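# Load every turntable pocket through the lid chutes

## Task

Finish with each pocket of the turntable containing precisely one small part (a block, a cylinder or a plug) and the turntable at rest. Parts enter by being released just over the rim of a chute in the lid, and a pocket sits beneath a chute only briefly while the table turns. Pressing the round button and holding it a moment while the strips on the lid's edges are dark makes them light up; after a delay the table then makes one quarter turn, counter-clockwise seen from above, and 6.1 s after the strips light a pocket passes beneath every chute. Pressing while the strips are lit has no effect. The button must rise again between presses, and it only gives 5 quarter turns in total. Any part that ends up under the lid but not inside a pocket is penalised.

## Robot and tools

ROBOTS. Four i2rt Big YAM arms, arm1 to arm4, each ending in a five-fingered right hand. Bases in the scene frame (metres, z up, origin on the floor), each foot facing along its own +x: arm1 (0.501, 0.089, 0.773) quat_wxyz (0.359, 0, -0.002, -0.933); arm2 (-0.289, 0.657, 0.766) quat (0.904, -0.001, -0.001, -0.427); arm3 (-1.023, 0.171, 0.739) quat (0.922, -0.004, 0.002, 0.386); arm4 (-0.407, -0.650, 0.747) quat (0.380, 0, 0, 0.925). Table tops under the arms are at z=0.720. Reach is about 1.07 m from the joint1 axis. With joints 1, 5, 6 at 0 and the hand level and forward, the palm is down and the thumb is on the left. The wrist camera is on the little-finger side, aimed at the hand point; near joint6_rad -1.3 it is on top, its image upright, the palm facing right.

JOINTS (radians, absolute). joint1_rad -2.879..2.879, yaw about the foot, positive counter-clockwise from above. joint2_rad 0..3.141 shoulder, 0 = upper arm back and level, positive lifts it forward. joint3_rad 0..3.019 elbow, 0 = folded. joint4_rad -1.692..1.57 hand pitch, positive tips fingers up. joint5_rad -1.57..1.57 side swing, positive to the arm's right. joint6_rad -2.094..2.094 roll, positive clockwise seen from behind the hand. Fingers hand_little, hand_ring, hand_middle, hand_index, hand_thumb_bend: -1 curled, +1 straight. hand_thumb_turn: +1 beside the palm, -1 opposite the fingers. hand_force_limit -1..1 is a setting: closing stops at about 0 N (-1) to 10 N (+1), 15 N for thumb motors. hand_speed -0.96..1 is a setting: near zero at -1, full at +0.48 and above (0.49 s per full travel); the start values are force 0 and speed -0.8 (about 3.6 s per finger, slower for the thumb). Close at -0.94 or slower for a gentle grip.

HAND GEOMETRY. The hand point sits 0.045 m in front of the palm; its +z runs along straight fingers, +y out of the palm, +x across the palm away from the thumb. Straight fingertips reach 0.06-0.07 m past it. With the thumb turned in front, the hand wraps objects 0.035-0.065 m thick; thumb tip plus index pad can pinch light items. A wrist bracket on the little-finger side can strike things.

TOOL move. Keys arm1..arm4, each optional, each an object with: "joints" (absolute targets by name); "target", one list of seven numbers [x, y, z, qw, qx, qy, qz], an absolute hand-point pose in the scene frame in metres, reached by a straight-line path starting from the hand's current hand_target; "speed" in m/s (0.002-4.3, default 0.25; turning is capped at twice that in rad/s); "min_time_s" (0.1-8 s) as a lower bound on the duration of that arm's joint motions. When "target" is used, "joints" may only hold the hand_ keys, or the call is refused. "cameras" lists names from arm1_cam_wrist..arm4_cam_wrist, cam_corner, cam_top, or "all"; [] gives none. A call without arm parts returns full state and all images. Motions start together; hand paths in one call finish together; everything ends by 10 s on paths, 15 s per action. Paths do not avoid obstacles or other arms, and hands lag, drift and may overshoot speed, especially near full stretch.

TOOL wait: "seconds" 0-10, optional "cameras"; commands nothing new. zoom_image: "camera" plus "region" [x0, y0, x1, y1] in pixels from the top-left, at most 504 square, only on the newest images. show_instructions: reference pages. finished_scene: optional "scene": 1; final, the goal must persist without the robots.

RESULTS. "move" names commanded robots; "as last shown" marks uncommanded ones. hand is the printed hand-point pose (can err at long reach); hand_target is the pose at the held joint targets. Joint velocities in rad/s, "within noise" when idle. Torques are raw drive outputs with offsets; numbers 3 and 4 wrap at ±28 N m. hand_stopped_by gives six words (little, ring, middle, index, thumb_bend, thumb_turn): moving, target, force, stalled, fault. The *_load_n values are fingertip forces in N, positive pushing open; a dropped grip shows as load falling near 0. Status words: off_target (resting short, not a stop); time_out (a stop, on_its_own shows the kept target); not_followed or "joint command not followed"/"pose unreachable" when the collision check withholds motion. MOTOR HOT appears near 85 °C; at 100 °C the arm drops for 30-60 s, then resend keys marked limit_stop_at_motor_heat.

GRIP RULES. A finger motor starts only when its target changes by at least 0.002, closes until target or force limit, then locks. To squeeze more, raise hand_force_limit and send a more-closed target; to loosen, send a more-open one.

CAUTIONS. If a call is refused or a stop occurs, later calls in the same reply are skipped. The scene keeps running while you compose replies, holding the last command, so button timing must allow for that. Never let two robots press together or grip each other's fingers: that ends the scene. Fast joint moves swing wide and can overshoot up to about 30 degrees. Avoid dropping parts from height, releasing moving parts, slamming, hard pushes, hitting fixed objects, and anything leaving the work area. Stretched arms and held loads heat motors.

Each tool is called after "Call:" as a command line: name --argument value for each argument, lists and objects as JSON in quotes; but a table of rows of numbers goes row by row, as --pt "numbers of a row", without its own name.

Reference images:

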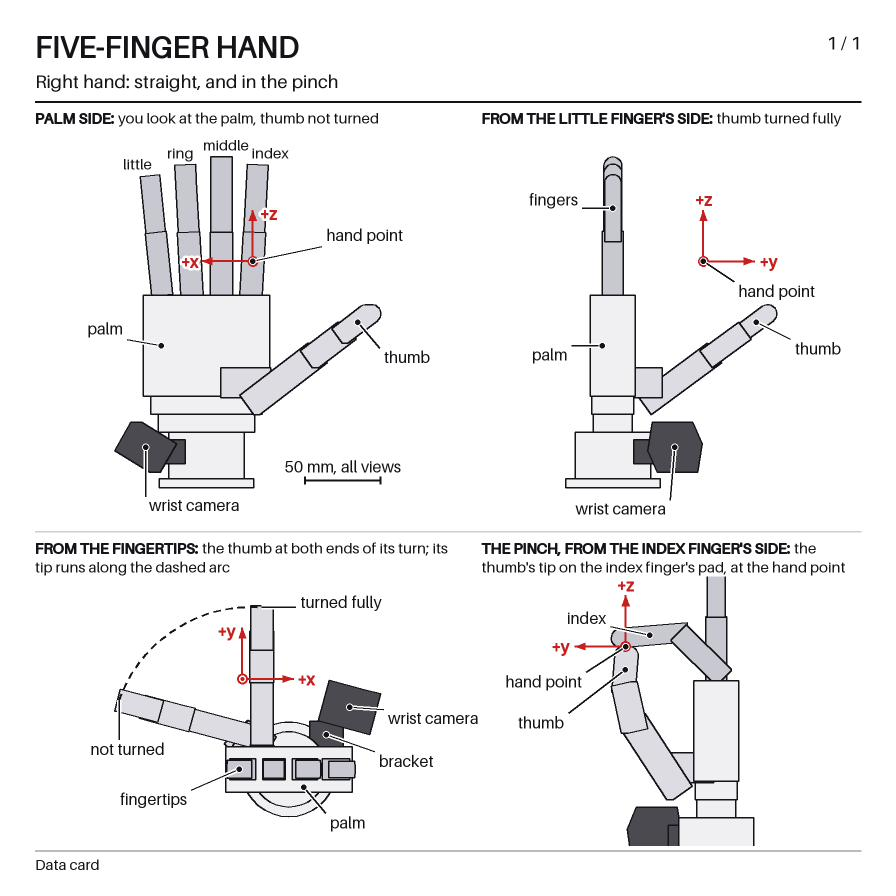

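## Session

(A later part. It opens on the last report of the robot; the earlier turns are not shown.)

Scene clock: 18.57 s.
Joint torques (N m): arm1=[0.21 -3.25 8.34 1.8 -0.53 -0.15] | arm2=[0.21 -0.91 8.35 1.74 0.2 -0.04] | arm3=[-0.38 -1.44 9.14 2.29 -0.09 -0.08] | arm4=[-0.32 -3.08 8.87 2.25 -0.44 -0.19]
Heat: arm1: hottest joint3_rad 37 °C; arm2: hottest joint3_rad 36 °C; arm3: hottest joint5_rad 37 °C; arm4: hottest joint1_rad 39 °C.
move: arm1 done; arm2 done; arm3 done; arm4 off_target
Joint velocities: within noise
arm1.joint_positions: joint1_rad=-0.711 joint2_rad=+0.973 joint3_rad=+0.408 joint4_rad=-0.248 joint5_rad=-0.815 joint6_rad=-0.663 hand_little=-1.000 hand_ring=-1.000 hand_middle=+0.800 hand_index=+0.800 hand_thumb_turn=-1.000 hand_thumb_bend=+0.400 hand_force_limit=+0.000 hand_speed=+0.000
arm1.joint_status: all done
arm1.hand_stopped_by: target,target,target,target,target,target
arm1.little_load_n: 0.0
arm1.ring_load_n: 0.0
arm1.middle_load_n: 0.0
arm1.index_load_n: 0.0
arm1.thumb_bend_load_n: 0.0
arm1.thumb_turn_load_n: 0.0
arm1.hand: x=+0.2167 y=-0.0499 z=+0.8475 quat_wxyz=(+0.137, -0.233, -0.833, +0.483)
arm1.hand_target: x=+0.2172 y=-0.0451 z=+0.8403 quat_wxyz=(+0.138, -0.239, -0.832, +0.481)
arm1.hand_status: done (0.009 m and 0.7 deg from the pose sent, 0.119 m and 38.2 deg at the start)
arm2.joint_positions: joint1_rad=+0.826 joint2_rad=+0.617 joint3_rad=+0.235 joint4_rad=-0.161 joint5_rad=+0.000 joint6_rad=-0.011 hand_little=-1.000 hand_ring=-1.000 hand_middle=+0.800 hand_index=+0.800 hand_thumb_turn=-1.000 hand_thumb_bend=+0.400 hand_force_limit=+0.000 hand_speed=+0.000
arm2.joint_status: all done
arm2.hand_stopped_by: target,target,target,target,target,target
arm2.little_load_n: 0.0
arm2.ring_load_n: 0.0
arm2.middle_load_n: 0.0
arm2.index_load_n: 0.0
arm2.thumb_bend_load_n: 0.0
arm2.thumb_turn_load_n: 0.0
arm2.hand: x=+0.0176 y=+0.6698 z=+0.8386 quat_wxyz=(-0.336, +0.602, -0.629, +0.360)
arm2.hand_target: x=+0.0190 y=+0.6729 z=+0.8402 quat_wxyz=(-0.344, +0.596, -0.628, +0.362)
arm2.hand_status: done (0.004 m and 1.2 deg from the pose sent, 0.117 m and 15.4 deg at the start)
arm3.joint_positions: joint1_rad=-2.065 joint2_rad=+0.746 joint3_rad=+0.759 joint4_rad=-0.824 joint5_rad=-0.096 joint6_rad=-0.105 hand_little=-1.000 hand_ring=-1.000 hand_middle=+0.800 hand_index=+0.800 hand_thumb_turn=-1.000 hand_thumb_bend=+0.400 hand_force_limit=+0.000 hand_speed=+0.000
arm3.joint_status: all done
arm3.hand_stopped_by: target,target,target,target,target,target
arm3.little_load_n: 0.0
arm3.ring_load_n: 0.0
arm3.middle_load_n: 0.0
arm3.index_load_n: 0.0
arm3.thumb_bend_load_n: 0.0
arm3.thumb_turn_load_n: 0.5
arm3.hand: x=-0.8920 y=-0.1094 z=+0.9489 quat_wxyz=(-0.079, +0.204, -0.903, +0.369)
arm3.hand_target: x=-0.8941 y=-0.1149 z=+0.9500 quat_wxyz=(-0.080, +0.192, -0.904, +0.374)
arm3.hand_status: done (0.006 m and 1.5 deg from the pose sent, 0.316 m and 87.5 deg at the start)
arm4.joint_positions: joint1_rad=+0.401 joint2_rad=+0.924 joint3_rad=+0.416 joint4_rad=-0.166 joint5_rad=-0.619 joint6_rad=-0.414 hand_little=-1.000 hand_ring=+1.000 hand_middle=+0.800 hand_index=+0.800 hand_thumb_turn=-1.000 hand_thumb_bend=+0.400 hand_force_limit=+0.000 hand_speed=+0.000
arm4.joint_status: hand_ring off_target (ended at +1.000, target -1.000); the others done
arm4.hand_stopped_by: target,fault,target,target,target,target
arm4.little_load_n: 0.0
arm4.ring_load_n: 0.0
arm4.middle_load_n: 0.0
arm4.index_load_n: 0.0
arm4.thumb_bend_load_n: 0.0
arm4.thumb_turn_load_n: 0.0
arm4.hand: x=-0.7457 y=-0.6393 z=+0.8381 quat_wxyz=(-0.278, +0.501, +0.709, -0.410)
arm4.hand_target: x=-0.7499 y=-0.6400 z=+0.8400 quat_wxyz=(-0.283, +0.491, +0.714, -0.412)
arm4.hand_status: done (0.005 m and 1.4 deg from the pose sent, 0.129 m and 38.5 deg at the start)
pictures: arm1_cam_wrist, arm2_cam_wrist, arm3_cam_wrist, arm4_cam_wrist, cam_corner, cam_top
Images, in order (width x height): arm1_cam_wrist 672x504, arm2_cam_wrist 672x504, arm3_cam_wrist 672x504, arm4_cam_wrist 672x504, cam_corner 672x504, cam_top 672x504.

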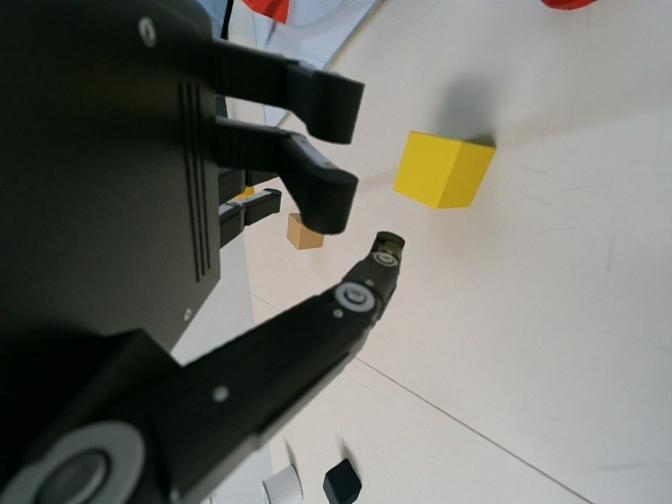

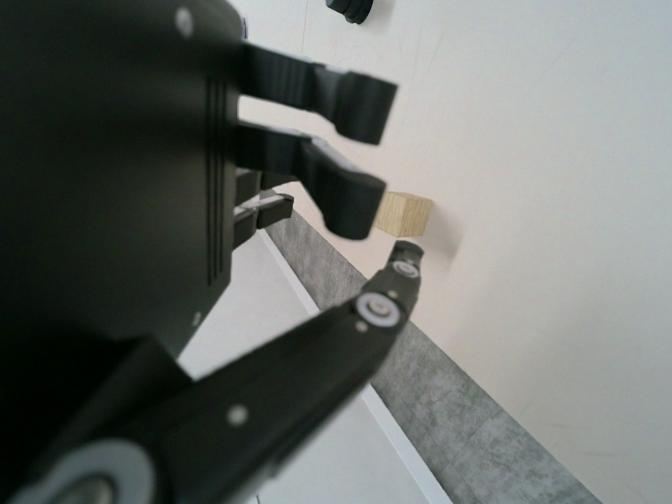

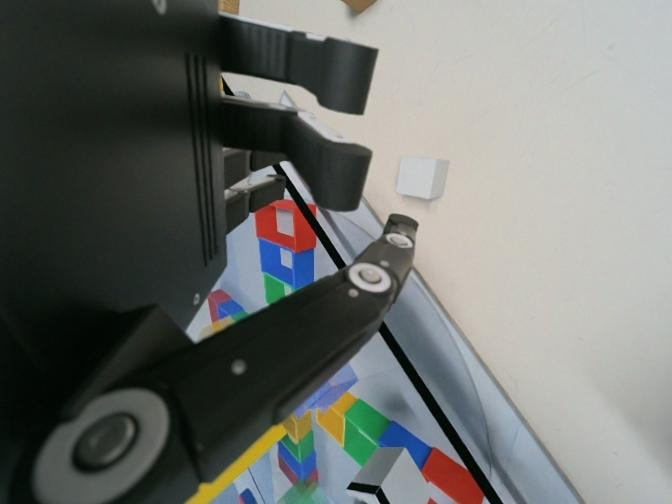

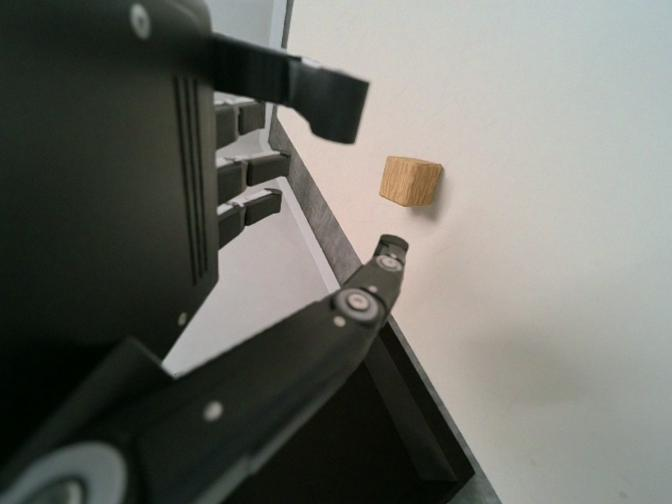

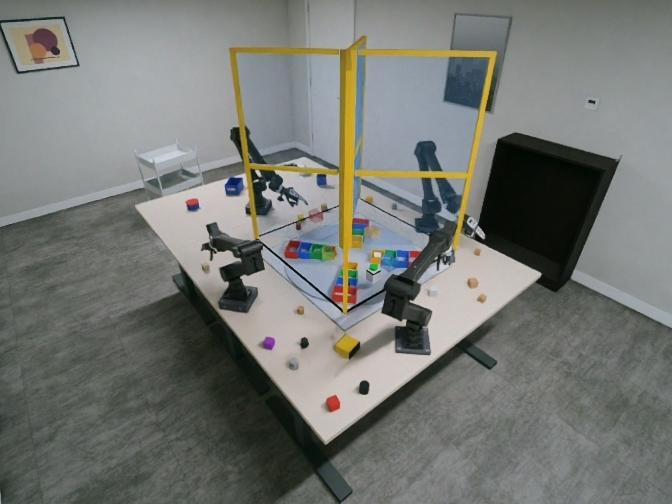

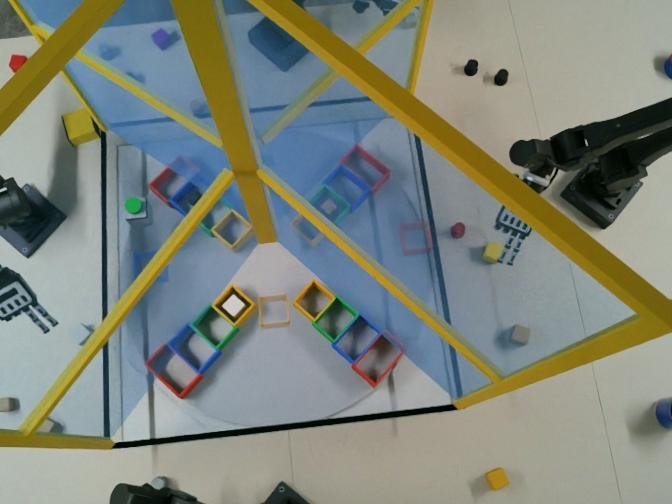

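Call:
move --arm1 '{"target": [0.222, -0.026, 0.795, -0.1378, 0.2387, 0.8325, -0.4807]}' --arm2 '{"target": [0.0036, 0.680, 0.785, 0.3442, -0.5962, 0.6282, -0.3627]}' --arm4 '{"target": [-0.743, -0.627, 0.785, -0.2833, 0.4906, 0.7138, -0.4121]}' --arm3 '{"target": [-0.8966, -0.095, 0.82, 0.1294, -0.2241, 0.8365, -0.483]}' --cameras '["all"]'

Scene clock: 23.87 s.
Joint torques (N m): arm1=[-0.79 -2.61 7.24 1.87 -0.61 -0.11] | arm2=[0.21 0.73 7.68 1.83 0.23 -0.04] | arm3=[-0.44 2.02 9.31 2.77 -0.18 -0.25] | arm4=[-1.85 -3.96 7.62 2.18 -0.48 -0.19]
Heat: arm1: hottest joint3_rad 38 °C; arm2: hottest joint3_rad 36 °C; arm3: hottest joint5_rad 37 °C; arm4: hottest joint1_rad 39 °C.
move: arm1 done; arm2 done; arm3 done; arm4 done
Joint velocities: within noise
arm1.joint_positions: joint1_rad=-0.794 joint2_rad=+1.106 joint3_rad=+0.339 joint4_rad=-0.118 joint5_rad=-0.869 joint6_rad=-0.757 hand_little=-1.000 hand_ring=-1.000 hand_middle=+0.800 hand_index=+0.800 hand_thumb_turn=-1.000 hand_thumb_bend=+0.400 hand_force_limit=+0.000 hand_speed=+0.000
arm1.joint_status: not commanded
arm1.hand_stopped_by: target,target,target,target,target,target
arm1.little_load_n: 0.0
arm1.ring_load_n: 0.0
arm1.middle_load_n: 0.0
arm1.index_load_n: 0.0
arm1.thumb_bend_load_n: 0.0
arm1.thumb_turn_load_n: 0.0
arm1.hand: x=+0.2207 y=-0.0302 z=+0.8011 quat_wxyz=(+0.137, -0.234, -0.833, +0.482)
arm1.hand_target: x=+0.2222 y=-0.0261 z=+0.7952 quat_wxyz=(+0.138, -0.239, -0.833, +0.481)
arm1.hand_status: done (0.008 m and 0.6 deg from the pose sent, 0.058 m and 0.7 deg at the start)
arm2.joint_positions: joint1_rad=+0.868 joint2_rad=+0.699 joint3_rad=+0.092 joint4_rad=+0.080 joint5_rad=+0.037 joint6_rad=+0.010 hand_little=-1.000 hand_ring=-1.000 hand_middle=+0.800 hand_index=+0.800 hand_thumb_turn=-1.000 hand_thumb_bend=+0.400 hand_force_limit=+0.000 hand_speed=+0.000
arm2.joint_status: not commanded
arm2.hand_stopped_by: target,target,target,target,target,target
arm2.little_load_n: 0.0
arm2.ring_load_n: 0.0
arm2.middle_load_n: 0.0
arm2.index_load_n: 0.0
arm2.thumb_bend_load_n: 0.0
arm2.thumb_turn_load_n: 0.0
arm2.hand: x=+0.0037 y=+0.6768 z=+0.7873 quat_wxyz=(-0.340, +0.599, -0.626, +0.365)
arm2.hand_target: x=+0.0034 y=+0.6799 z=+0.7852 quat_wxyz=(-0.344, +0.596, -0.628, +0.363)
arm2.hand_status: done (0.004 m and 0.7 deg from the pose sent, 0.056 m and 1.2 deg at the start)
arm3.joint_positions: joint1_rad=-2.159 joint2_rad=+0.579 joint3_rad=+0.239 joint4_rad=-0.229 joint5_rad=-0.287 joint6_rad=-0.159 hand_little=-1.000 hand_ring=-1.000 hand_middle=+0.800 hand_index=+0.800 hand_thumb_turn=-1.000 hand_thumb_bend=+0.400 hand_force_limit=+0.000 hand_speed=+0.000
arm3.joint_status: not commanded
arm3.hand_stopped_by: target,target,target,target,target,target
arm3.little_load_n: 0.0
arm3.ring_load_n: 0.0
arm3.middle_load_n: 0.0
arm3.index_load_n: 0.0
arm3.thumb_bend_load_n: 0.5
arm3.thumb_turn_load_n: 0.0
arm3.hand: x=-0.8930 y=-0.0889 z=+0.8175 quat_wxyz=(-0.135, +0.225, -0.839, +0.476)
arm3.hand_target: x=-0.8967 y=-0.0948 z=+0.8202 quat_wxyz=(-0.129, +0.224, -0.836, +0.483)
arm3.hand_status: done (0.007 m and 1.1 deg from the pose sent, 0.130 m and 16.4 deg at the start)
arm4.joint_positions: joint1_rad=+0.361 joint2_rad=+1.082 joint3_rad=+0.325 joint4_rad=+0.052 joint5_rad=-0.666 joint6_rad=-0.462 hand_little=-1.000 hand_ring=+1.000 hand_middle=+0.800 hand_index=+0.800 hand_thumb_turn=-1.000 hand_thumb_bend=+0.400 hand_force_limit=+0.000 hand_speed=+0.000
arm4.joint_status: not commanded
arm4.hand_stopped_by: target,fault,target,target,target,target
arm4.little_load_n: 0.0
arm4.ring_load_n: 0.0
arm4.middle_load_n: 0.0
arm4.index_load_n: 0.0
arm4.thumb_bend_load_n: 0.0
arm4.thumb_turn_load_n: 0.0
arm4.hand: x=-0.7392 y=-0.6333 z=+0.7833 quat_wxyz=(-0.273, +0.494, +0.715, -0.413)
arm4.hand_target: x=-0.7429 y=-0.6271 z=+0.7851 quat_wxyz=(-0.283, +0.491, +0.714, -0.412)
arm4.hand_status: done (0.008 m and 1.2 deg from the pose sent, 0.055 m and 1.4 deg at the start)
pictures: arm1_cam_wrist, arm2_cam_wrist, arm3_cam_wrist, arm4_cam_wrist, cam_corner, cam_top
Images, in order (width x height): arm1_cam_wrist 672x504, arm2_cam_wrist 672x504, arm3_cam_wrist 672x504, arm4_cam_wrist 672x504, cam_corner 672x504, cam_top 672x504.

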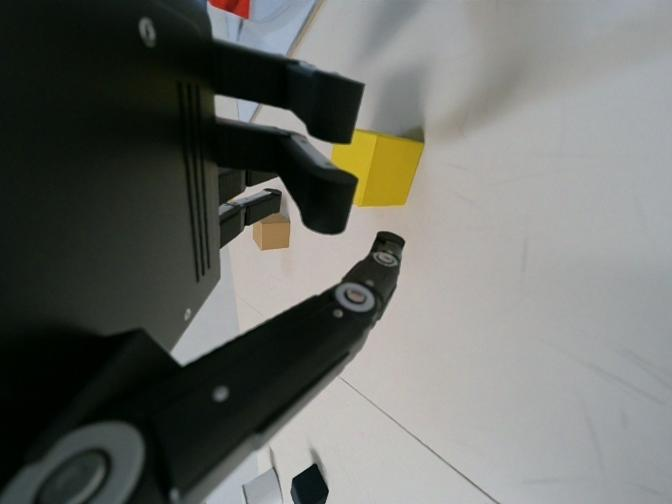

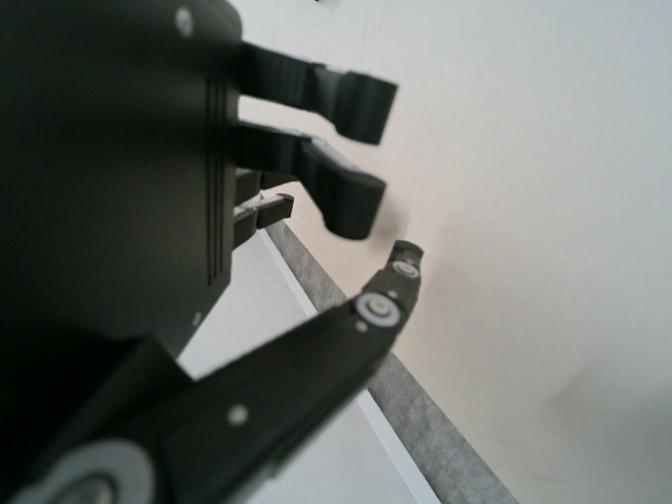

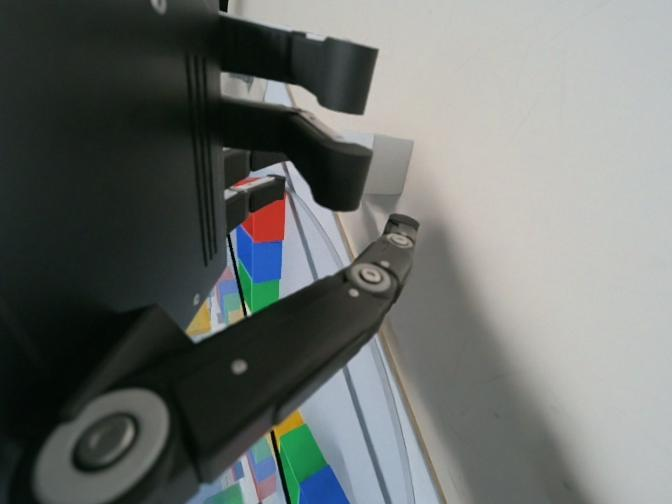

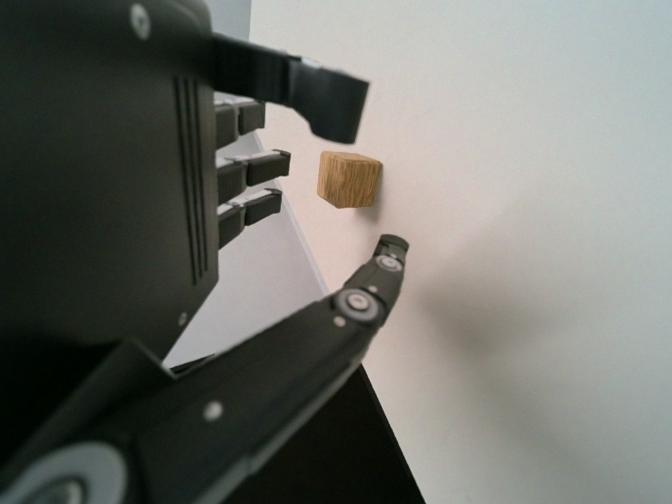

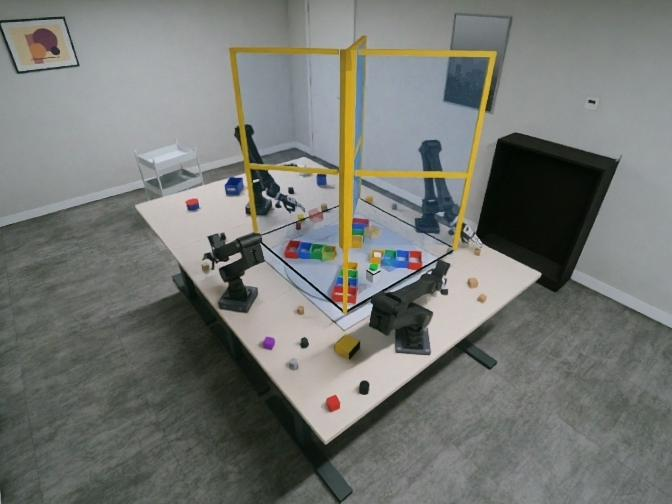

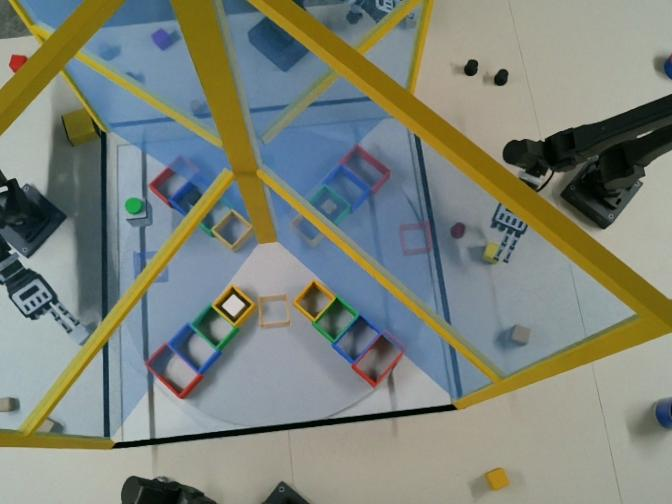

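Call:
move --arm1 '{"joints": {"hand_ring": 1, "hand_little": 1}}' --arm2 '{"joints": {"hand_ring": 1, "hand_little": 1}}' --arm3 '{"joints": {"hand_ring": 1, "hand_little": 1}}' --arm4 '{"joints": {"hand_ring": 1, "hand_little": 1}}' --cameras '["arm1_cam_wrist", "arm2_cam_wrist", "arm3_cam_wrist", "arm4_cam_wrist"]'

Call:
zoom_image --camera "arm1_cam_wrist" --region '[200, 80, 460, 280]'

Call:
zoom_image --camera "arm2_cam_wrist" --region '[200, 80, 460, 280]'

Call:
zoom_image --camera "arm3_cam_wrist" --region '[200, 80, 460, 280]'

Call:
zoom_image --camera "arm4_cam_wrist" --region '[200, 80, 460, 280]'

Scene clock: 25.33 s.
Joint torques (N m): arm1=[-0.26 -3.25 7.13 1.63 -0.49 -0.11] | arm2=[0.32 0.79 7.64 1.78 0.22 -0.05] | arm3=[-0.85 1.32 9.31 2.78 -0.18 -0.24] | arm4=[-1.85 -4.07 7.62 2.18 -0.48 -0.18]
Heat: arm1: hottest joint3_rad 38 °C; arm2: hottest joint3_rad 37 °C; arm3: hottest joint5_rad 37 °C; arm4: hottest joint1_rad 39 °C.
move: arm1 done; arm2 done; arm3 done; arm4 done
Joint velocities: within noise
arm1.joint_positions: joint1_rad=-0.794 joint2_rad=+1.106 joint3_rad=+0.339 joint4_rad=-0.118 joint5_rad=-0.869 joint6_rad=-0.757 hand_little=+1.000 hand_ring=+1.000 hand_middle=+0.800 hand_index=+0.800 hand_thumb_turn=-1.000 hand_thumb_bend=+0.400 hand_force_limit=+0.000 hand_speed=+0.000
arm1.joint_status: all done
arm1.hand_stopped_by: target,target,target,target,target,target
arm1.little_load_n: 0.0
arm1.ring_load_n: 0.0
arm1.middle_load_n: -0.5
arm1.index_load_n: 0.0
arm1.thumb_bend_load_n: 0.0
arm1.thumb_turn_load_n: 0.0
arm1.hand: x=+0.2207 y=-0.0302 z=+0.8012 quat_wxyz=(+0.137, -0.233, -0.833, +0.482)
arm1.hand_target: x=+0.2222 y=-0.0261 z=+0.7952 quat_wxyz=(+0.138, -0.239, -0.833, +0.481)
arm1.hand_status: not commanded
arm2.joint_positions: joint1_rad=+0.868 joint2_rad=+0.699 joint3_rad=+0.092 joint4_rad=+0.080 joint5_rad=+0.037 joint6_rad=+0.011 hand_little=+1.000 hand_ring=+1.000 hand_middle=+0.800 hand_index=+0.800 hand_thumb_turn=-1.000 hand_thumb_bend=+0.400 hand_force_limit=+0.000 hand_speed=+0.000
arm2.joint_status: all done
arm2.hand_stopped_by: target,target,target,target,target,target
arm2.little_load_n: 0.0
arm2.ring_load_n: 0.0
arm2.middle_load_n: 0.0
arm2.index_load_n: 0.0
arm2.thumb_bend_load_n: 0.0
arm2.thumb_turn_load_n: 0.0
arm2.hand: x=+0.0037 y=+0.6768 z=+0.7873 quat_wxyz=(-0.340, +0.599, -0.626, +0.365)
arm2.hand_target: x=+0.0034 y=+0.6799 z=+0.7853 quat_wxyz=(-0.344, +0.596, -0.628, +0.363)
arm2.hand_status: not commanded
arm3.joint_positions: joint1_rad=-2.159 joint2_rad=+0.579 joint3_rad=+0.239 joint4_rad=-0.229 joint5_rad=-0.287 joint6_rad=-0.159 hand_little=+1.000 hand_ring=+1.000 hand_middle=+0.800 hand_index=+0.800 hand_thumb_turn=-1.000 hand_thumb_bend=+0.400 hand_force_limit=+0.000 hand_speed=+0.000
arm3.joint_status: all done
arm3.hand_stopped_by: target,target,target,target,target,target
arm3.little_load_n: 0.0
arm3.ring_load_n: 0.0
arm3.middle_load_n: 0.0
arm3.index_load_n: 0.0
arm3.thumb_bend_load_n: 0.0
arm3.thumb_turn_load_n: 0.0
arm3.hand: x=-0.8931 y=-0.0889 z=+0.8175 quat_wxyz=(-0.135, +0.226, -0.839, +0.476)
arm3.hand_target: x=-0.8967 y=-0.0948 z=+0.8202 quat_wxyz=(-0.129, +0.224, -0.837, +0.483)
arm3.hand_status: not commanded
arm4.joint_positions: joint1_rad=+0.361 joint2_rad=+1.082 joint3_rad=+0.325 joint4_rad=+0.052 joint5_rad=-0.666 joint6_rad=-0.463 hand_little=+1.000 hand_ring=+1.000 hand_middle=+0.800 hand_index=+0.800 hand_thumb_turn=-1.000 hand_thumb_bend=+0.400 hand_force_limit=+0.000 hand_speed=+0.000
arm4.joint_status: all done
arm4.hand_stopped_by: target,fault,target,target,target,target
arm4.little_load_n: 0.0
arm4.ring_load_n: 0.0
arm4.middle_load_n: 0.0
arm4.index_load_n: 0.0
arm4.thumb_bend_load_n: 0.0
arm4.thumb_turn_load_n: 0.0
arm4.hand: x=-0.7392 y=-0.6333 z=+0.7833 quat_wxyz=(-0.273, +0.494, +0.715, -0.413)
arm4.hand_target: x=-0.7429 y=-0.6271 z=+0.7851 quat_wxyz=(-0.283, +0.491, +0.714, -0.412)
arm4.hand_status: not commanded
Images, in order (width x height): arm1_cam_wrist 672x504, arm2_cam_wrist 672x504, arm3_cam_wrist 672x504, arm4_cam_wrist 672x504.

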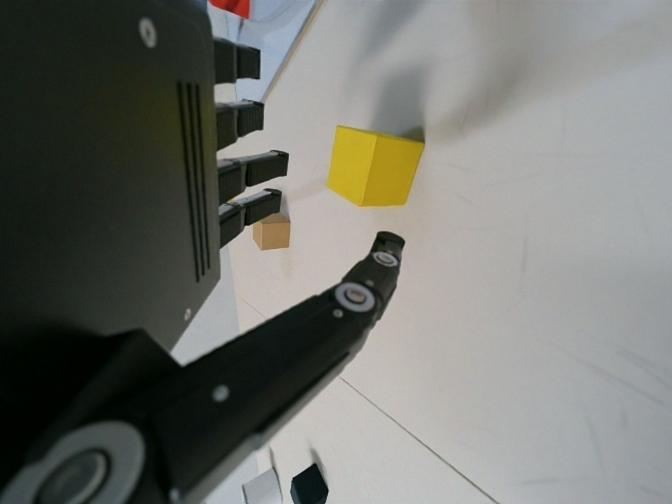

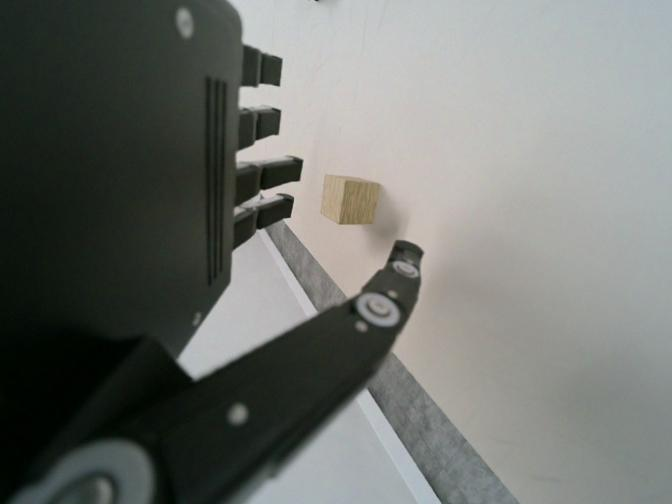

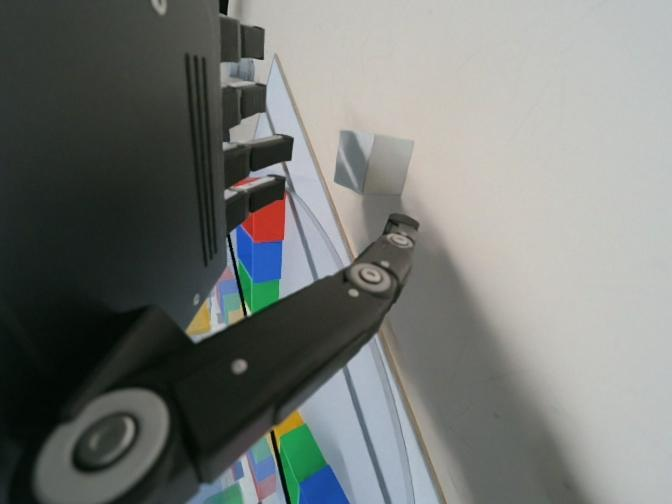

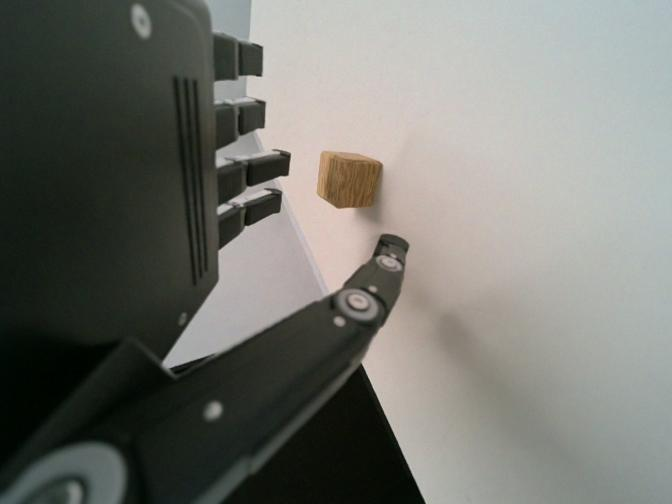

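Scaled by 1.938 from the camera's image (finer frame: 960x720).

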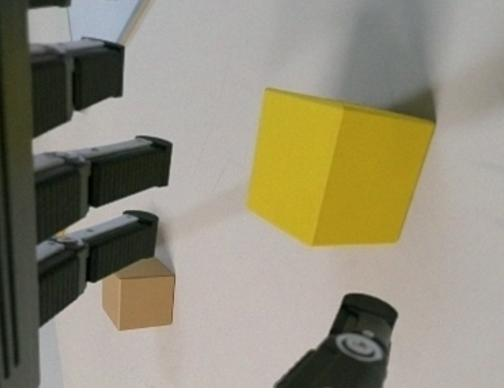

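Scaled by 1.938 from the camera's image (finer frame: 960x720).

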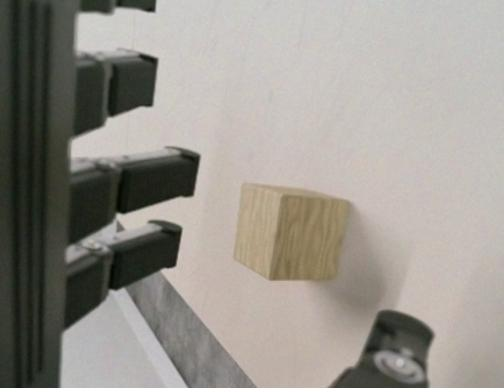

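Scaled by 1.938 from the camera's image (finer frame: 960x720).

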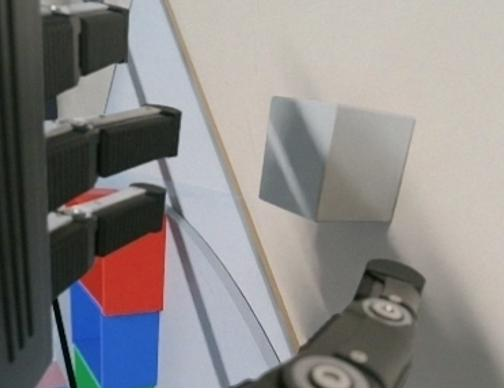

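Scaled by 1.938 from the camera's image (finer frame: 960x720).

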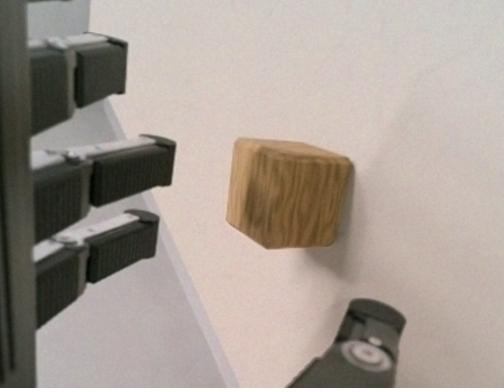

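Call:
move --arm1 '{"target": [0.190, -0.044, 0.79, -0.1378, 0.2387, 0.8325, -0.4807]}' --arm2 '{"target": [0.0525, 0.684, 0.78, 0.3774, -0.6537, 0.5682, -0.3281]}' --arm4 '{"target": [-0.787, -0.640, 0.78, -0.25, 0.433, 0.75, -0.4331]}' --arm3 '{"target": [-0.880, -0.151, 0.79, 0.171, -0.2962, 0.8138, -0.4699]}' --cameras '["arm1_cam_wrist", "arm2_cam_wrist", "arm3_cam_wrist", "arm4_cam_wrist"]'

Scene clock: 31.43 s.
Joint torques (N m): arm1=[1.9 -3.49 10.28 1.72 -0.38 0.1] | arm2=[-0.91 -1.96 9.88 1.74 -0.21 -0.41] | arm3=[0.56 -2.73 9.91 2.54 -0.28 -0.23] | arm4=[-0.03 -5.95 9.1 2.1 -0.53 -0.19]
Heat: arm1: hottest joint3_rad 38 °C; arm2: hottest joint3_rad 38 °C; arm3: hottest joint1_rad 36 °C; arm4: hottest joint1_rad 39 °C.
move: arm1 off_target; arm2 off_target; arm3 off_target; arm4 off_target
Joint velocities: within noise
arm1.joint_positions: joint1_rad=-0.750 joint2_rad=+1.226 joint3_rad=+0.347 joint4_rad=+0.014 joint5_rad=-0.825 joint6_rad=-0.686 hand_little=+1.000 hand_ring=+1.000 hand_middle=+0.800 hand_index=+0.800 hand_thumb_turn=-1.000 hand_thumb_bend=+0.400 hand_force_limit=+0.000 hand_speed=+0.000
arm1.joint_status: not commanded
arm1.hand_stopped_by: target,target,target,target,target,target
arm1.little_load_n: 0.0
arm1.ring_load_n: 0.0
arm1.middle_load_n: 0.0
arm1.index_load_n: 0.0
arm1.thumb_bend_load_n: 0.0
arm1.thumb_turn_load_n: 0.0
arm1.hand: x=+0.2080 y=-0.0392 z=+0.7816 quat_wxyz=(+0.128, -0.249, -0.834, +0.476)
arm1.hand_target: x=+0.1909 y=-0.0436 z=+0.7908 quat_wxyz=(+0.138, -0.238, -0.832, +0.481)
arm1.hand_status: off_target (0.020 m and 1.8 deg from the pose sent, 0.035 m and 0.7 deg at the start)
arm2.joint_positions: joint1_rad=+0.779 joint2_rad=+1.059 joint3_rad=+0.153 joint4_rad=+0.317 joint5_rad=-0.211 joint6_rad=-0.108 hand_little=+1.000 hand_ring=+1.000 hand_middle=+0.800 hand_index=+0.800 hand_thumb_turn=-1.000 hand_thumb_bend=+0.400 hand_force_limit=+0.000 hand_speed=+0.000
arm2.joint_status: not commanded
arm2.hand_stopped_by: target,target,target,target,target,target
arm2.little_load_n: 0.0
arm2.ring_load_n: 0.0
arm2.middle_load_n: 0.0
arm2.index_load_n: 0.0
arm2.thumb_bend_load_n: 0.0
arm2.thumb_turn_load_n: 0.0
arm2.hand: x=+0.0274 y=+0.6885 z=+0.7630 quat_wxyz=(-0.367, +0.657, -0.583, +0.307)
arm2.hand_target: x=+0.0505 y=+0.6839 z=+0.7813 quat_wxyz=(-0.377, +0.654, -0.568, +0.328)
arm2.hand_status: off_target (0.031 m and 3.2 deg from the pose sent, 0.050 m and 10.9 deg at the start)
arm3.joint_positions: joint1_rad=-2.228 joint2_rad=+1.033 joint3_rad=+0.289 joint4_rad=+0.092 joint5_rad=-0.484 joint6_rad=-0.297 hand_little=+1.000 hand_ring=+1.000 hand_middle=+0.800 hand_index=+0.800 hand_thumb_turn=-1.000 hand_thumb_bend=+0.400 hand_force_limit=+0.000 hand_speed=+0.000
arm3.joint_status: not commanded
arm3.hand_stopped_by: target,target,target,target,target,target
arm3.little_load_n: 0.0
arm3.ring_load_n: 0.0
arm3.middle_load_n: 0.0
arm3.index_load_n: 0.0
arm3.thumb_bend_load_n: 0.0
arm3.thumb_turn_load_n: 0.0
arm3.hand: x=-0.8809 y=-0.1304 z=+0.7755 quat_wxyz=(-0.178, +0.291, -0.825, +0.451)
arm3.hand_target: x=-0.8806 y=-0.1499 z=+0.7909 quat_wxyz=(-0.171, +0.296, -0.814, +0.470)
arm3.hand_status: off_target (0.025 m and 2.7 deg from the pose sent, 0.069 m and 9.6 deg at the start)
arm4.joint_positions: joint1_rad=+0.403 joint2_rad=+1.276 joint3_rad=+0.432 joint4_rad=+0.067 joint5_rad=-0.735 joint6_rad=-0.539 hand_little=+1.000 hand_ring=+1.000 hand_middle=+0.800 hand_index=+0.800 hand_thumb_turn=-1.000 hand_thumb_bend=+0.400 hand_force_limit=+0.000 hand_speed=+0.000
arm4.joint_status: not commanded
arm4.hand_stopped_by: target,fault,target,target,target,target
arm4.little_load_n: 0.0
arm4.ring_load_n: 0.0
arm4.middle_load_n: 0.0
arm4.index_load_n: 0.0
arm4.thumb_bend_load_n: 0.0
arm4.thumb_turn_load_n: 0.0
arm4.hand: x=-0.7704 y=-0.6418 z=+0.7708 quat_wxyz=(-0.236, +0.451, +0.746, -0.430)
arm4.hand_target: x=-0.7863 y=-0.6400 z=+0.7805 quat_wxyz=(-0.250, +0.433, +0.750, -0.433)
arm4.hand_status: off_target (0.019 m and 2.7 deg from the pose sent, 0.048 m and 8.8 deg at the start)
Images, in order (width x height): arm1_cam_wrist 672x504, arm2_cam_wrist 672x504, arm3_cam_wrist 672x504, arm4_cam_wrist 672x504.

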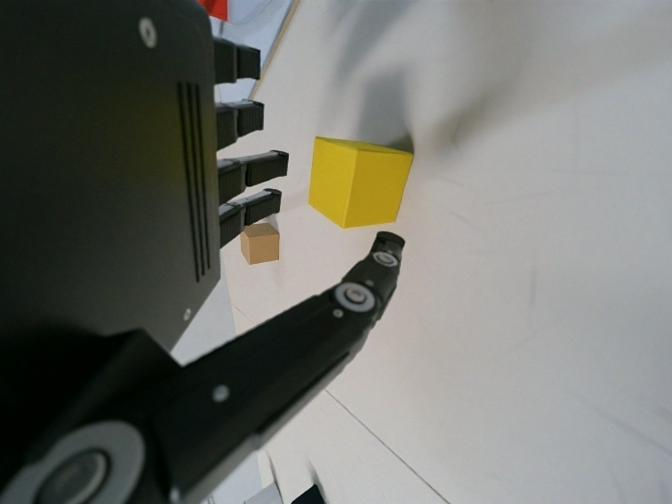

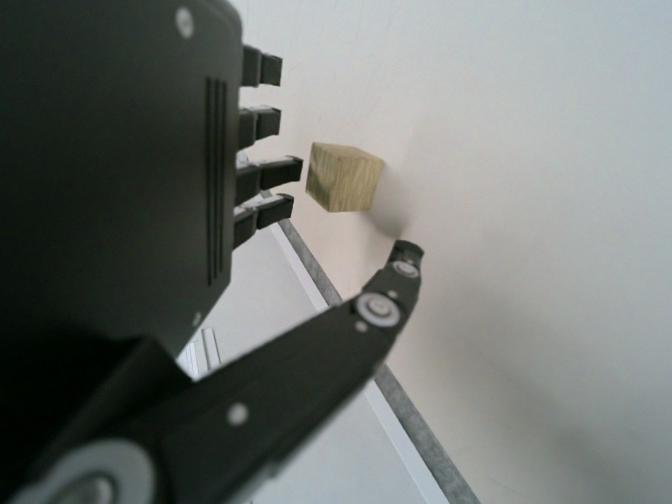

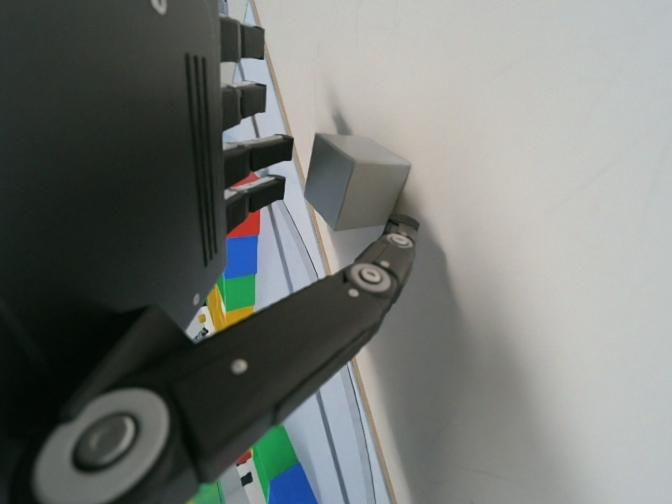

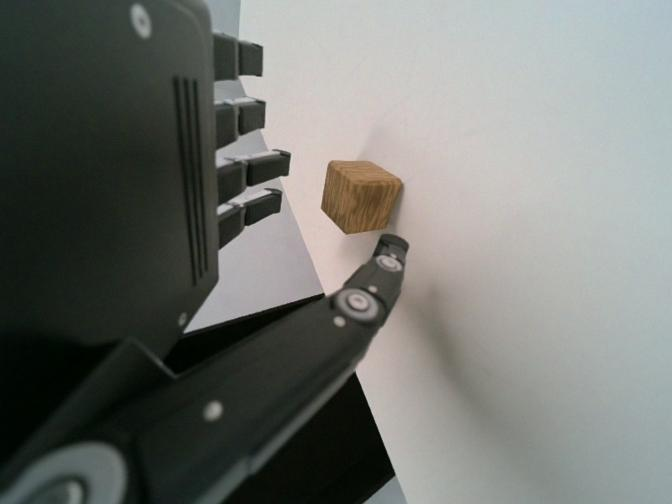

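Call:
move --cameras '[]'

Scene clock: 31.70 s.
Joint torques (N m): arm1=[1.55 -2.73 10.51 1.83 -0.44 0.07] | arm2=[-0.85 -2.14 9.87 1.73 -0.2 -0.4] | arm3=[0.15 -2.32 9.92 2.7 -0.31 -0.24] | arm4=[0.03 -6.07 9.1 2.09 -0.53 -0.18]
Heat: arm1: hottest joint3_rad 38 °C; arm2: hottest joint3_rad 38 °C; arm3: hottest joint1_rad 36 °C; arm4: hottest joint1_rad 39 °C.
Joint velocities: within noise
arm1.joint_positions: joint1_rad=-0.750 joint2_rad=+1.226 joint3_rad=+0.347 joint4_rad=+0.014 joint5_rad=-0.825 joint6_rad=-0.686 hand_little=+1.000 hand_ring=+1.000 hand_middle=+0.800 hand_index=+0.800 hand_thumb_turn=-1.000 hand_thumb_bend=+0.400 hand_force_limit=+0.000 hand_speed=+0.000
arm1.joint_status: not commanded
arm1.hand_stopped_by: target,target,target,target,target,target
arm1.little_load_n: 0.0
arm1.ring_load_n: 0.0
arm1.middle_load_n: 0.0
arm1.index_load_n: 0.0
arm1.thumb_bend_load_n: 0.5
arm1.thumb_turn_load_n: 0.0
arm1.hand: x=+0.2080 y=-0.0392 z=+0.7816 quat_wxyz=(+0.128, -0.250, -0.833, +0.476) (m; scene frame)
arm1.hand_target: x=+0.1909 y=-0.0436 z=+0.7908 quat_wxyz=(+0.138, -0.239, -0.832, +0.481) (m; scene frame)
arm1.hand_status: off_target (0.020 m and 1.8 deg from the pose sent, 0.035 m and 0.7 deg at the start)
arm2.joint_positions: joint1_rad=+0.779 joint2_rad=+1.059 joint3_rad=+0.153 joint4_rad=+0.317 joint5_rad=-0.211 joint6_rad=-0.108 hand_little=+1.000 hand_ring=+1.000 hand_middle=+0.800 hand_index=+0.800 hand_thumb_turn=-1.000 hand_thumb_bend=+0.400 hand_force_limit=+0.000 hand_speed=+0.000
arm2.joint_status: not commanded
arm2.hand_stopped_by: target,target,target,target,target,target
arm2.little_load_n: 0.0
arm2.ring_load_n: 0.0
arm2.middle_load_n: 0.0
arm2.index_load_n: 0.0
arm2.thumb_bend_load_n: 0.5
arm2.thumb_turn_load_n: 0.0
arm2.hand: x=+0.0274 y=+0.6885 z=+0.7630 quat_wxyz=(-0.367, +0.657, -0.583, +0.307) (m; scene frame)
arm2.hand_target: x=+0.0505 y=+0.6839 z=+0.7813 quat_wxyz=(-0.377, +0.654, -0.568, +0.328) (m; scene frame)
arm2.hand_status: off_target (0.031 m and 3.2 deg from the pose sent, 0.050 m and 10.9 deg at the start)
arm3.joint_positions: joint1_rad=-2.228 joint2_rad=+1.033 joint3_rad=+0.289 joint4_rad=+0.092 joint5_rad=-0.484 joint6_rad=-0.297 hand_little=+1.000 hand_ring=+1.000 hand_middle=+0.800 hand_index=+0.800 hand_thumb_turn=-1.000 hand_thumb_bend=+0.400 hand_force_limit=+0.000 hand_speed=+0.000
arm3.joint_status: not commanded
arm3.hand_stopped_by: target,target,target,target,target,target
arm3.little_load_n: 0.0
arm3.ring_load_n: 0.0
arm3.middle_load_n: 0.0
arm3.index_load_n: 0.0
arm3.thumb_bend_load_n: 0.0
arm3.thumb_turn_load_n: 0.0
arm3.hand: x=-0.8809 y=-0.1303 z=+0.7753 quat_wxyz=(-0.178, +0.291, -0.825, +0.451) (m; scene frame)
arm3.hand_target: x=-0.8806 y=-0.1499 z=+0.7907 quat_wxyz=(-0.171, +0.296, -0.814, +0.470) (m; scene frame)
arm3.hand_status: off_target (0.025 m and 2.7 deg from the pose sent, 0.069 m and 9.6 deg at the start)
arm4.joint_positions: joint1_rad=+0.403 joint2_rad=+1.276 joint3_rad=+0.432 joint4_rad=+0.067 joint5_rad=-0.735 joint6_rad=-0.539 hand_little=+1.000 hand_ring=+1.000 hand_middle=+0.800 hand_index=+0.800 hand_thumb_turn=-1.000 hand_thumb_bend=+0.400 hand_force_limit=+0.000 hand_speed=+0.000
arm4.joint_status: not commanded
arm4.hand_stopped_by: target,fault,target,target,target,target
arm4.little_load_n: 0.0
arm4.ring_load_n: 0.0
arm4.middle_load_n: 0.0
arm4.index_load_n: 0.0
arm4.thumb_bend_load_n: 0.0
arm4.thumb_turn_load_n: 0.0
arm4.hand: x=-0.7704 y=-0.6418 z=+0.7708 quat_wxyz=(-0.236, +0.451, +0.746, -0.430) (m; scene frame)
arm4.hand_target: x=-0.7863 y=-0.6400 z=+0.7805 quat_wxyz=(-0.250, +0.433, +0.750, -0.433) (m; scene frame)
arm4.hand_status: off_target (0.019 m and 2.7 deg from the pose sent, 0.048 m and 8.8 deg at the start)
pictures: none
No camera images: "cameras" was empty.

Call:
move --arm1 '{"target": [0.177, -0.050, 0.778, -0.1378, 0.2387, 0.8325, -0.4807], "speed": 0.1}' --arm2 '{"target": [0.070, 0.679, 0.782, 0.3774, -0.6537, 0.5682, -0.3281], "speed": 0.1}' --arm4 '{"target": [-0.797, -0.643, 0.779, -0.25, 0.433, 0.75, -0.4331], "speed": 0.1}' --arm3 '{"target": [-0.877, -0.162, 0.792, 0.171, -0.2962, 0.8138, -0.4699], "speed": 0.1}' --cameras '["arm1_cam_wrist", "arm2_cam_wrist", "arm3_cam_wrist", "arm4_cam_wrist"]'

Scene clock: 33.30 s.
Joint torques (N m): arm1=[2.26 -4.95 9.85 1.74 -0.39 0] | arm2=[-0.56 -3.08 9.85 1.59 -0.18 -0.39] | arm3=[0.79 -2.61 10.11 2.63 -0.14 -0.19] | arm4=[0.15 -6.24 9.36 2.09 -0.34 0]
Heat: arm1: hottest joint3_rad 39 °C; arm2: hottest joint3_rad 38 °C; arm3: hottest joint1_rad 36 °C; arm4: hottest joint1_rad 39 °C.
move: arm1 off_target; arm2 off_target; arm3 off_target; arm4 off_target
Joint velocities: within noise
arm1.joint_positions: joint1_rad=-0.730 joint2_rad=+1.311 joint3_rad=+0.364 joint4_rad=+0.099 joint5_rad=-0.810 joint6_rad=-0.663 hand_little=+1.000 hand_ring=+1.000 hand_middle=+0.800 hand_index=+0.800 hand_thumb_turn=-1.000 hand_thumb_bend=+0.400 hand_force_limit=+0.000 hand_speed=+0.000
arm1.joint_status: not commanded
arm1.hand_stopped_by: target,target,target,target,target,target
arm1.little_load_n: 0.0
arm1.ring_load_n: 0.5
arm1.middle_load_n: 0.0
arm1.index_load_n: 0.0
arm1.thumb_bend_load_n: 0.0
arm1.thumb_turn_load_n: 0.0
arm1.hand: x=+0.1945 y=-0.0441 z=+0.7707 quat_wxyz=(+0.129, -0.250, -0.833, +0.476)
arm1.hand_target: x=+0.1778 y=-0.0496 z=+0.7787 quat_wxyz=(+0.138, -0.239, -0.832, +0.481)
arm1.hand_status: off_target (0.020 m and 1.7 deg from the pose sent, 0.033 m and 1.8 deg at the start)
arm2.joint_positions: joint1_rad=+0.767 joint2_rad=+1.125 joint3_rad=+0.197 joint4_rad=+0.337 joint5_rad=-0.223 joint6_rad=-0.115 hand_little=+1.000 hand_ring=+1.000 hand_middle=+0.800 hand_index=+0.800 hand_thumb_turn=-1.000 hand_thumb_bend=+0.400 hand_force_limit=+0.000 hand_speed=+0.000
arm2.joint_status: not commanded
arm2.hand_stopped_by: target,target,target,target,target,target
arm2.little_load_n: 0.0
arm2.ring_load_n: 0.0
arm2.middle_load_n: 0.0
arm2.index_load_n: 0.0
arm2.thumb_bend_load_n: 0.0
arm2.thumb_turn_load_n: 0.0
arm2.hand: x=+0.0443 y=+0.6847 z=+0.7652 quat_wxyz=(-0.367, +0.658, -0.582, +0.306)
arm2.hand_target: x=+0.0682 y=+0.6788 z=+0.7834 quat_wxyz=(-0.377, +0.654, -0.568, +0.328)
arm2.hand_status: off_target (0.031 m and 3.2 deg from the pose sent, 0.047 m and 3.2 deg at the start)
arm3.joint_positions: joint1_rad=-2.228 joint2_rad=+1.070 joint3_rad=+0.314 joint4_rad=+0.104 joint5_rad=-0.483 joint6_rad=-0.297 hand_little=+1.000 hand_ring=+1.000 hand_middle=+0.800 hand_index=+0.800 hand_thumb_turn=-1.000 hand_thumb_bend=+0.400 hand_force_limit=+0.000 hand_speed=+0.000
arm3.joint_status: not commanded
arm3.hand_stopped_by: target,target,target,target,target,target
arm3.little_load_n: 0.0
arm3.ring_load_n: 0.0
arm3.middle_load_n: 0.0
arm3.index_load_n: 0.0
arm3.thumb_bend_load_n: 0.0
arm3.thumb_turn_load_n: 0.0
arm3.hand: x=-0.8798 y=-0.1403 z=+0.7766 quat_wxyz=(-0.177, +0.291, -0.825, +0.450)
arm3.hand_target: x=-0.8776 y=-0.1606 z=+0.7928 quat_wxyz=(-0.171, +0.296, -0.814, +0.470)
arm3.hand_status: off_target (0.027 m and 2.8 deg from the pose sent, 0.036 m and 2.7 deg at the start)
arm4.joint_positions: joint1_rad=+0.422 joint2_rad=+1.302 joint3_rad=+0.444 joint4_rad=+0.090 joint5_rad=-0.724 joint6_rad=-0.539 hand_little=+1.000 hand_ring=+1.000 hand_middle=+0.800 hand_index=+0.800 hand_thumb_turn=-1.000 hand_thumb_bend=+0.400 hand_force_limit=+0.000 hand_speed=+0.000
arm4.joint_status: not commanded
arm4.hand_stopped_by: target,fault,target,target,target,target
arm4.little_load_n: 0.0
arm4.ring_load_n: 0.0
arm4.middle_load_n: 0.0
arm4.index_load_n: 0.0
arm4.thumb_bend_load_n: 0.0
arm4.thumb_turn_load_n: 0.0
arm4.hand: x=-0.7782 y=-0.6444 z=+0.7685 quat_wxyz=(-0.237, +0.444, +0.750, -0.429)
arm4.hand_target: x=-0.7960 y=-0.6431 z=+0.7796 quat_wxyz=(-0.250, +0.433, +0.750, -0.433)
arm4.hand_status: off_target (0.022 m and 2.0 deg from the pose sent, 0.028 m and 2.7 deg at the start)
Images, in order (width x height): arm1_cam_wrist 672x504, arm2_cam_wrist 672x504, arm3_cam_wrist 672x504, arm4_cam_wrist 672x504.

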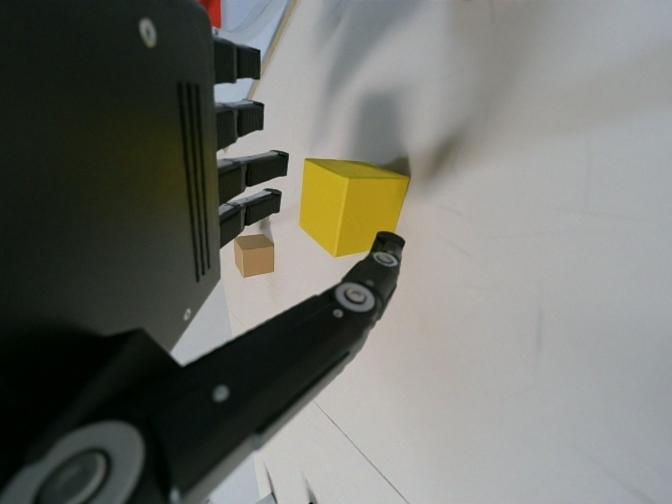

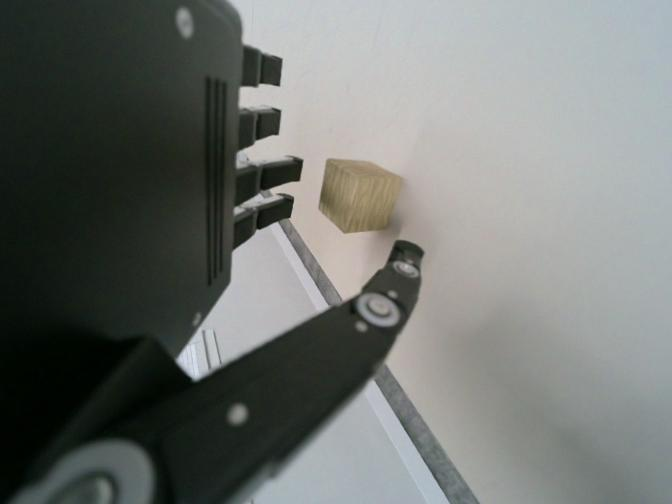

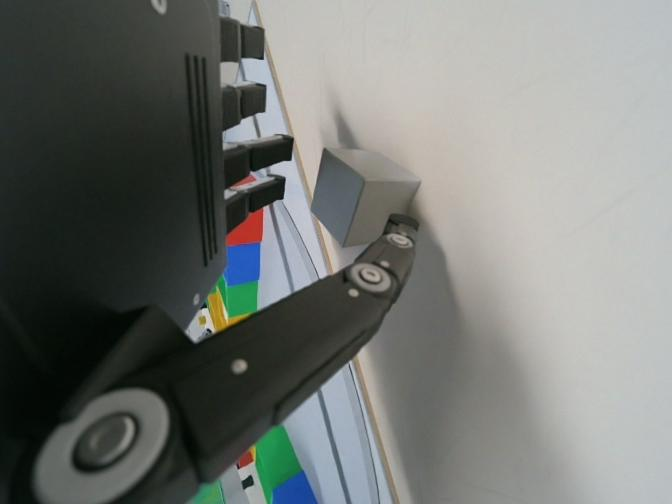

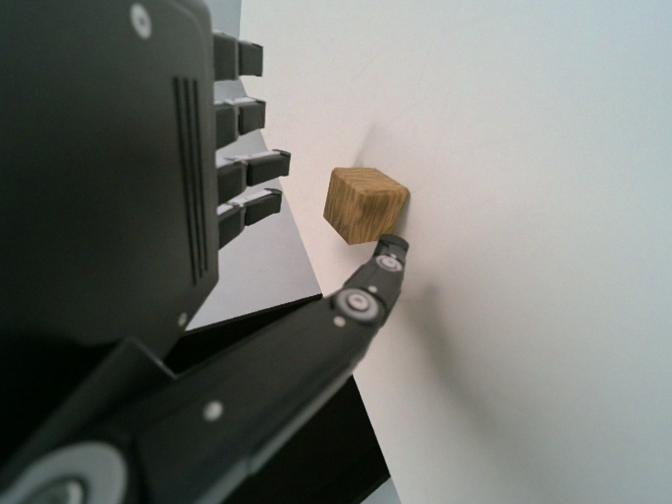

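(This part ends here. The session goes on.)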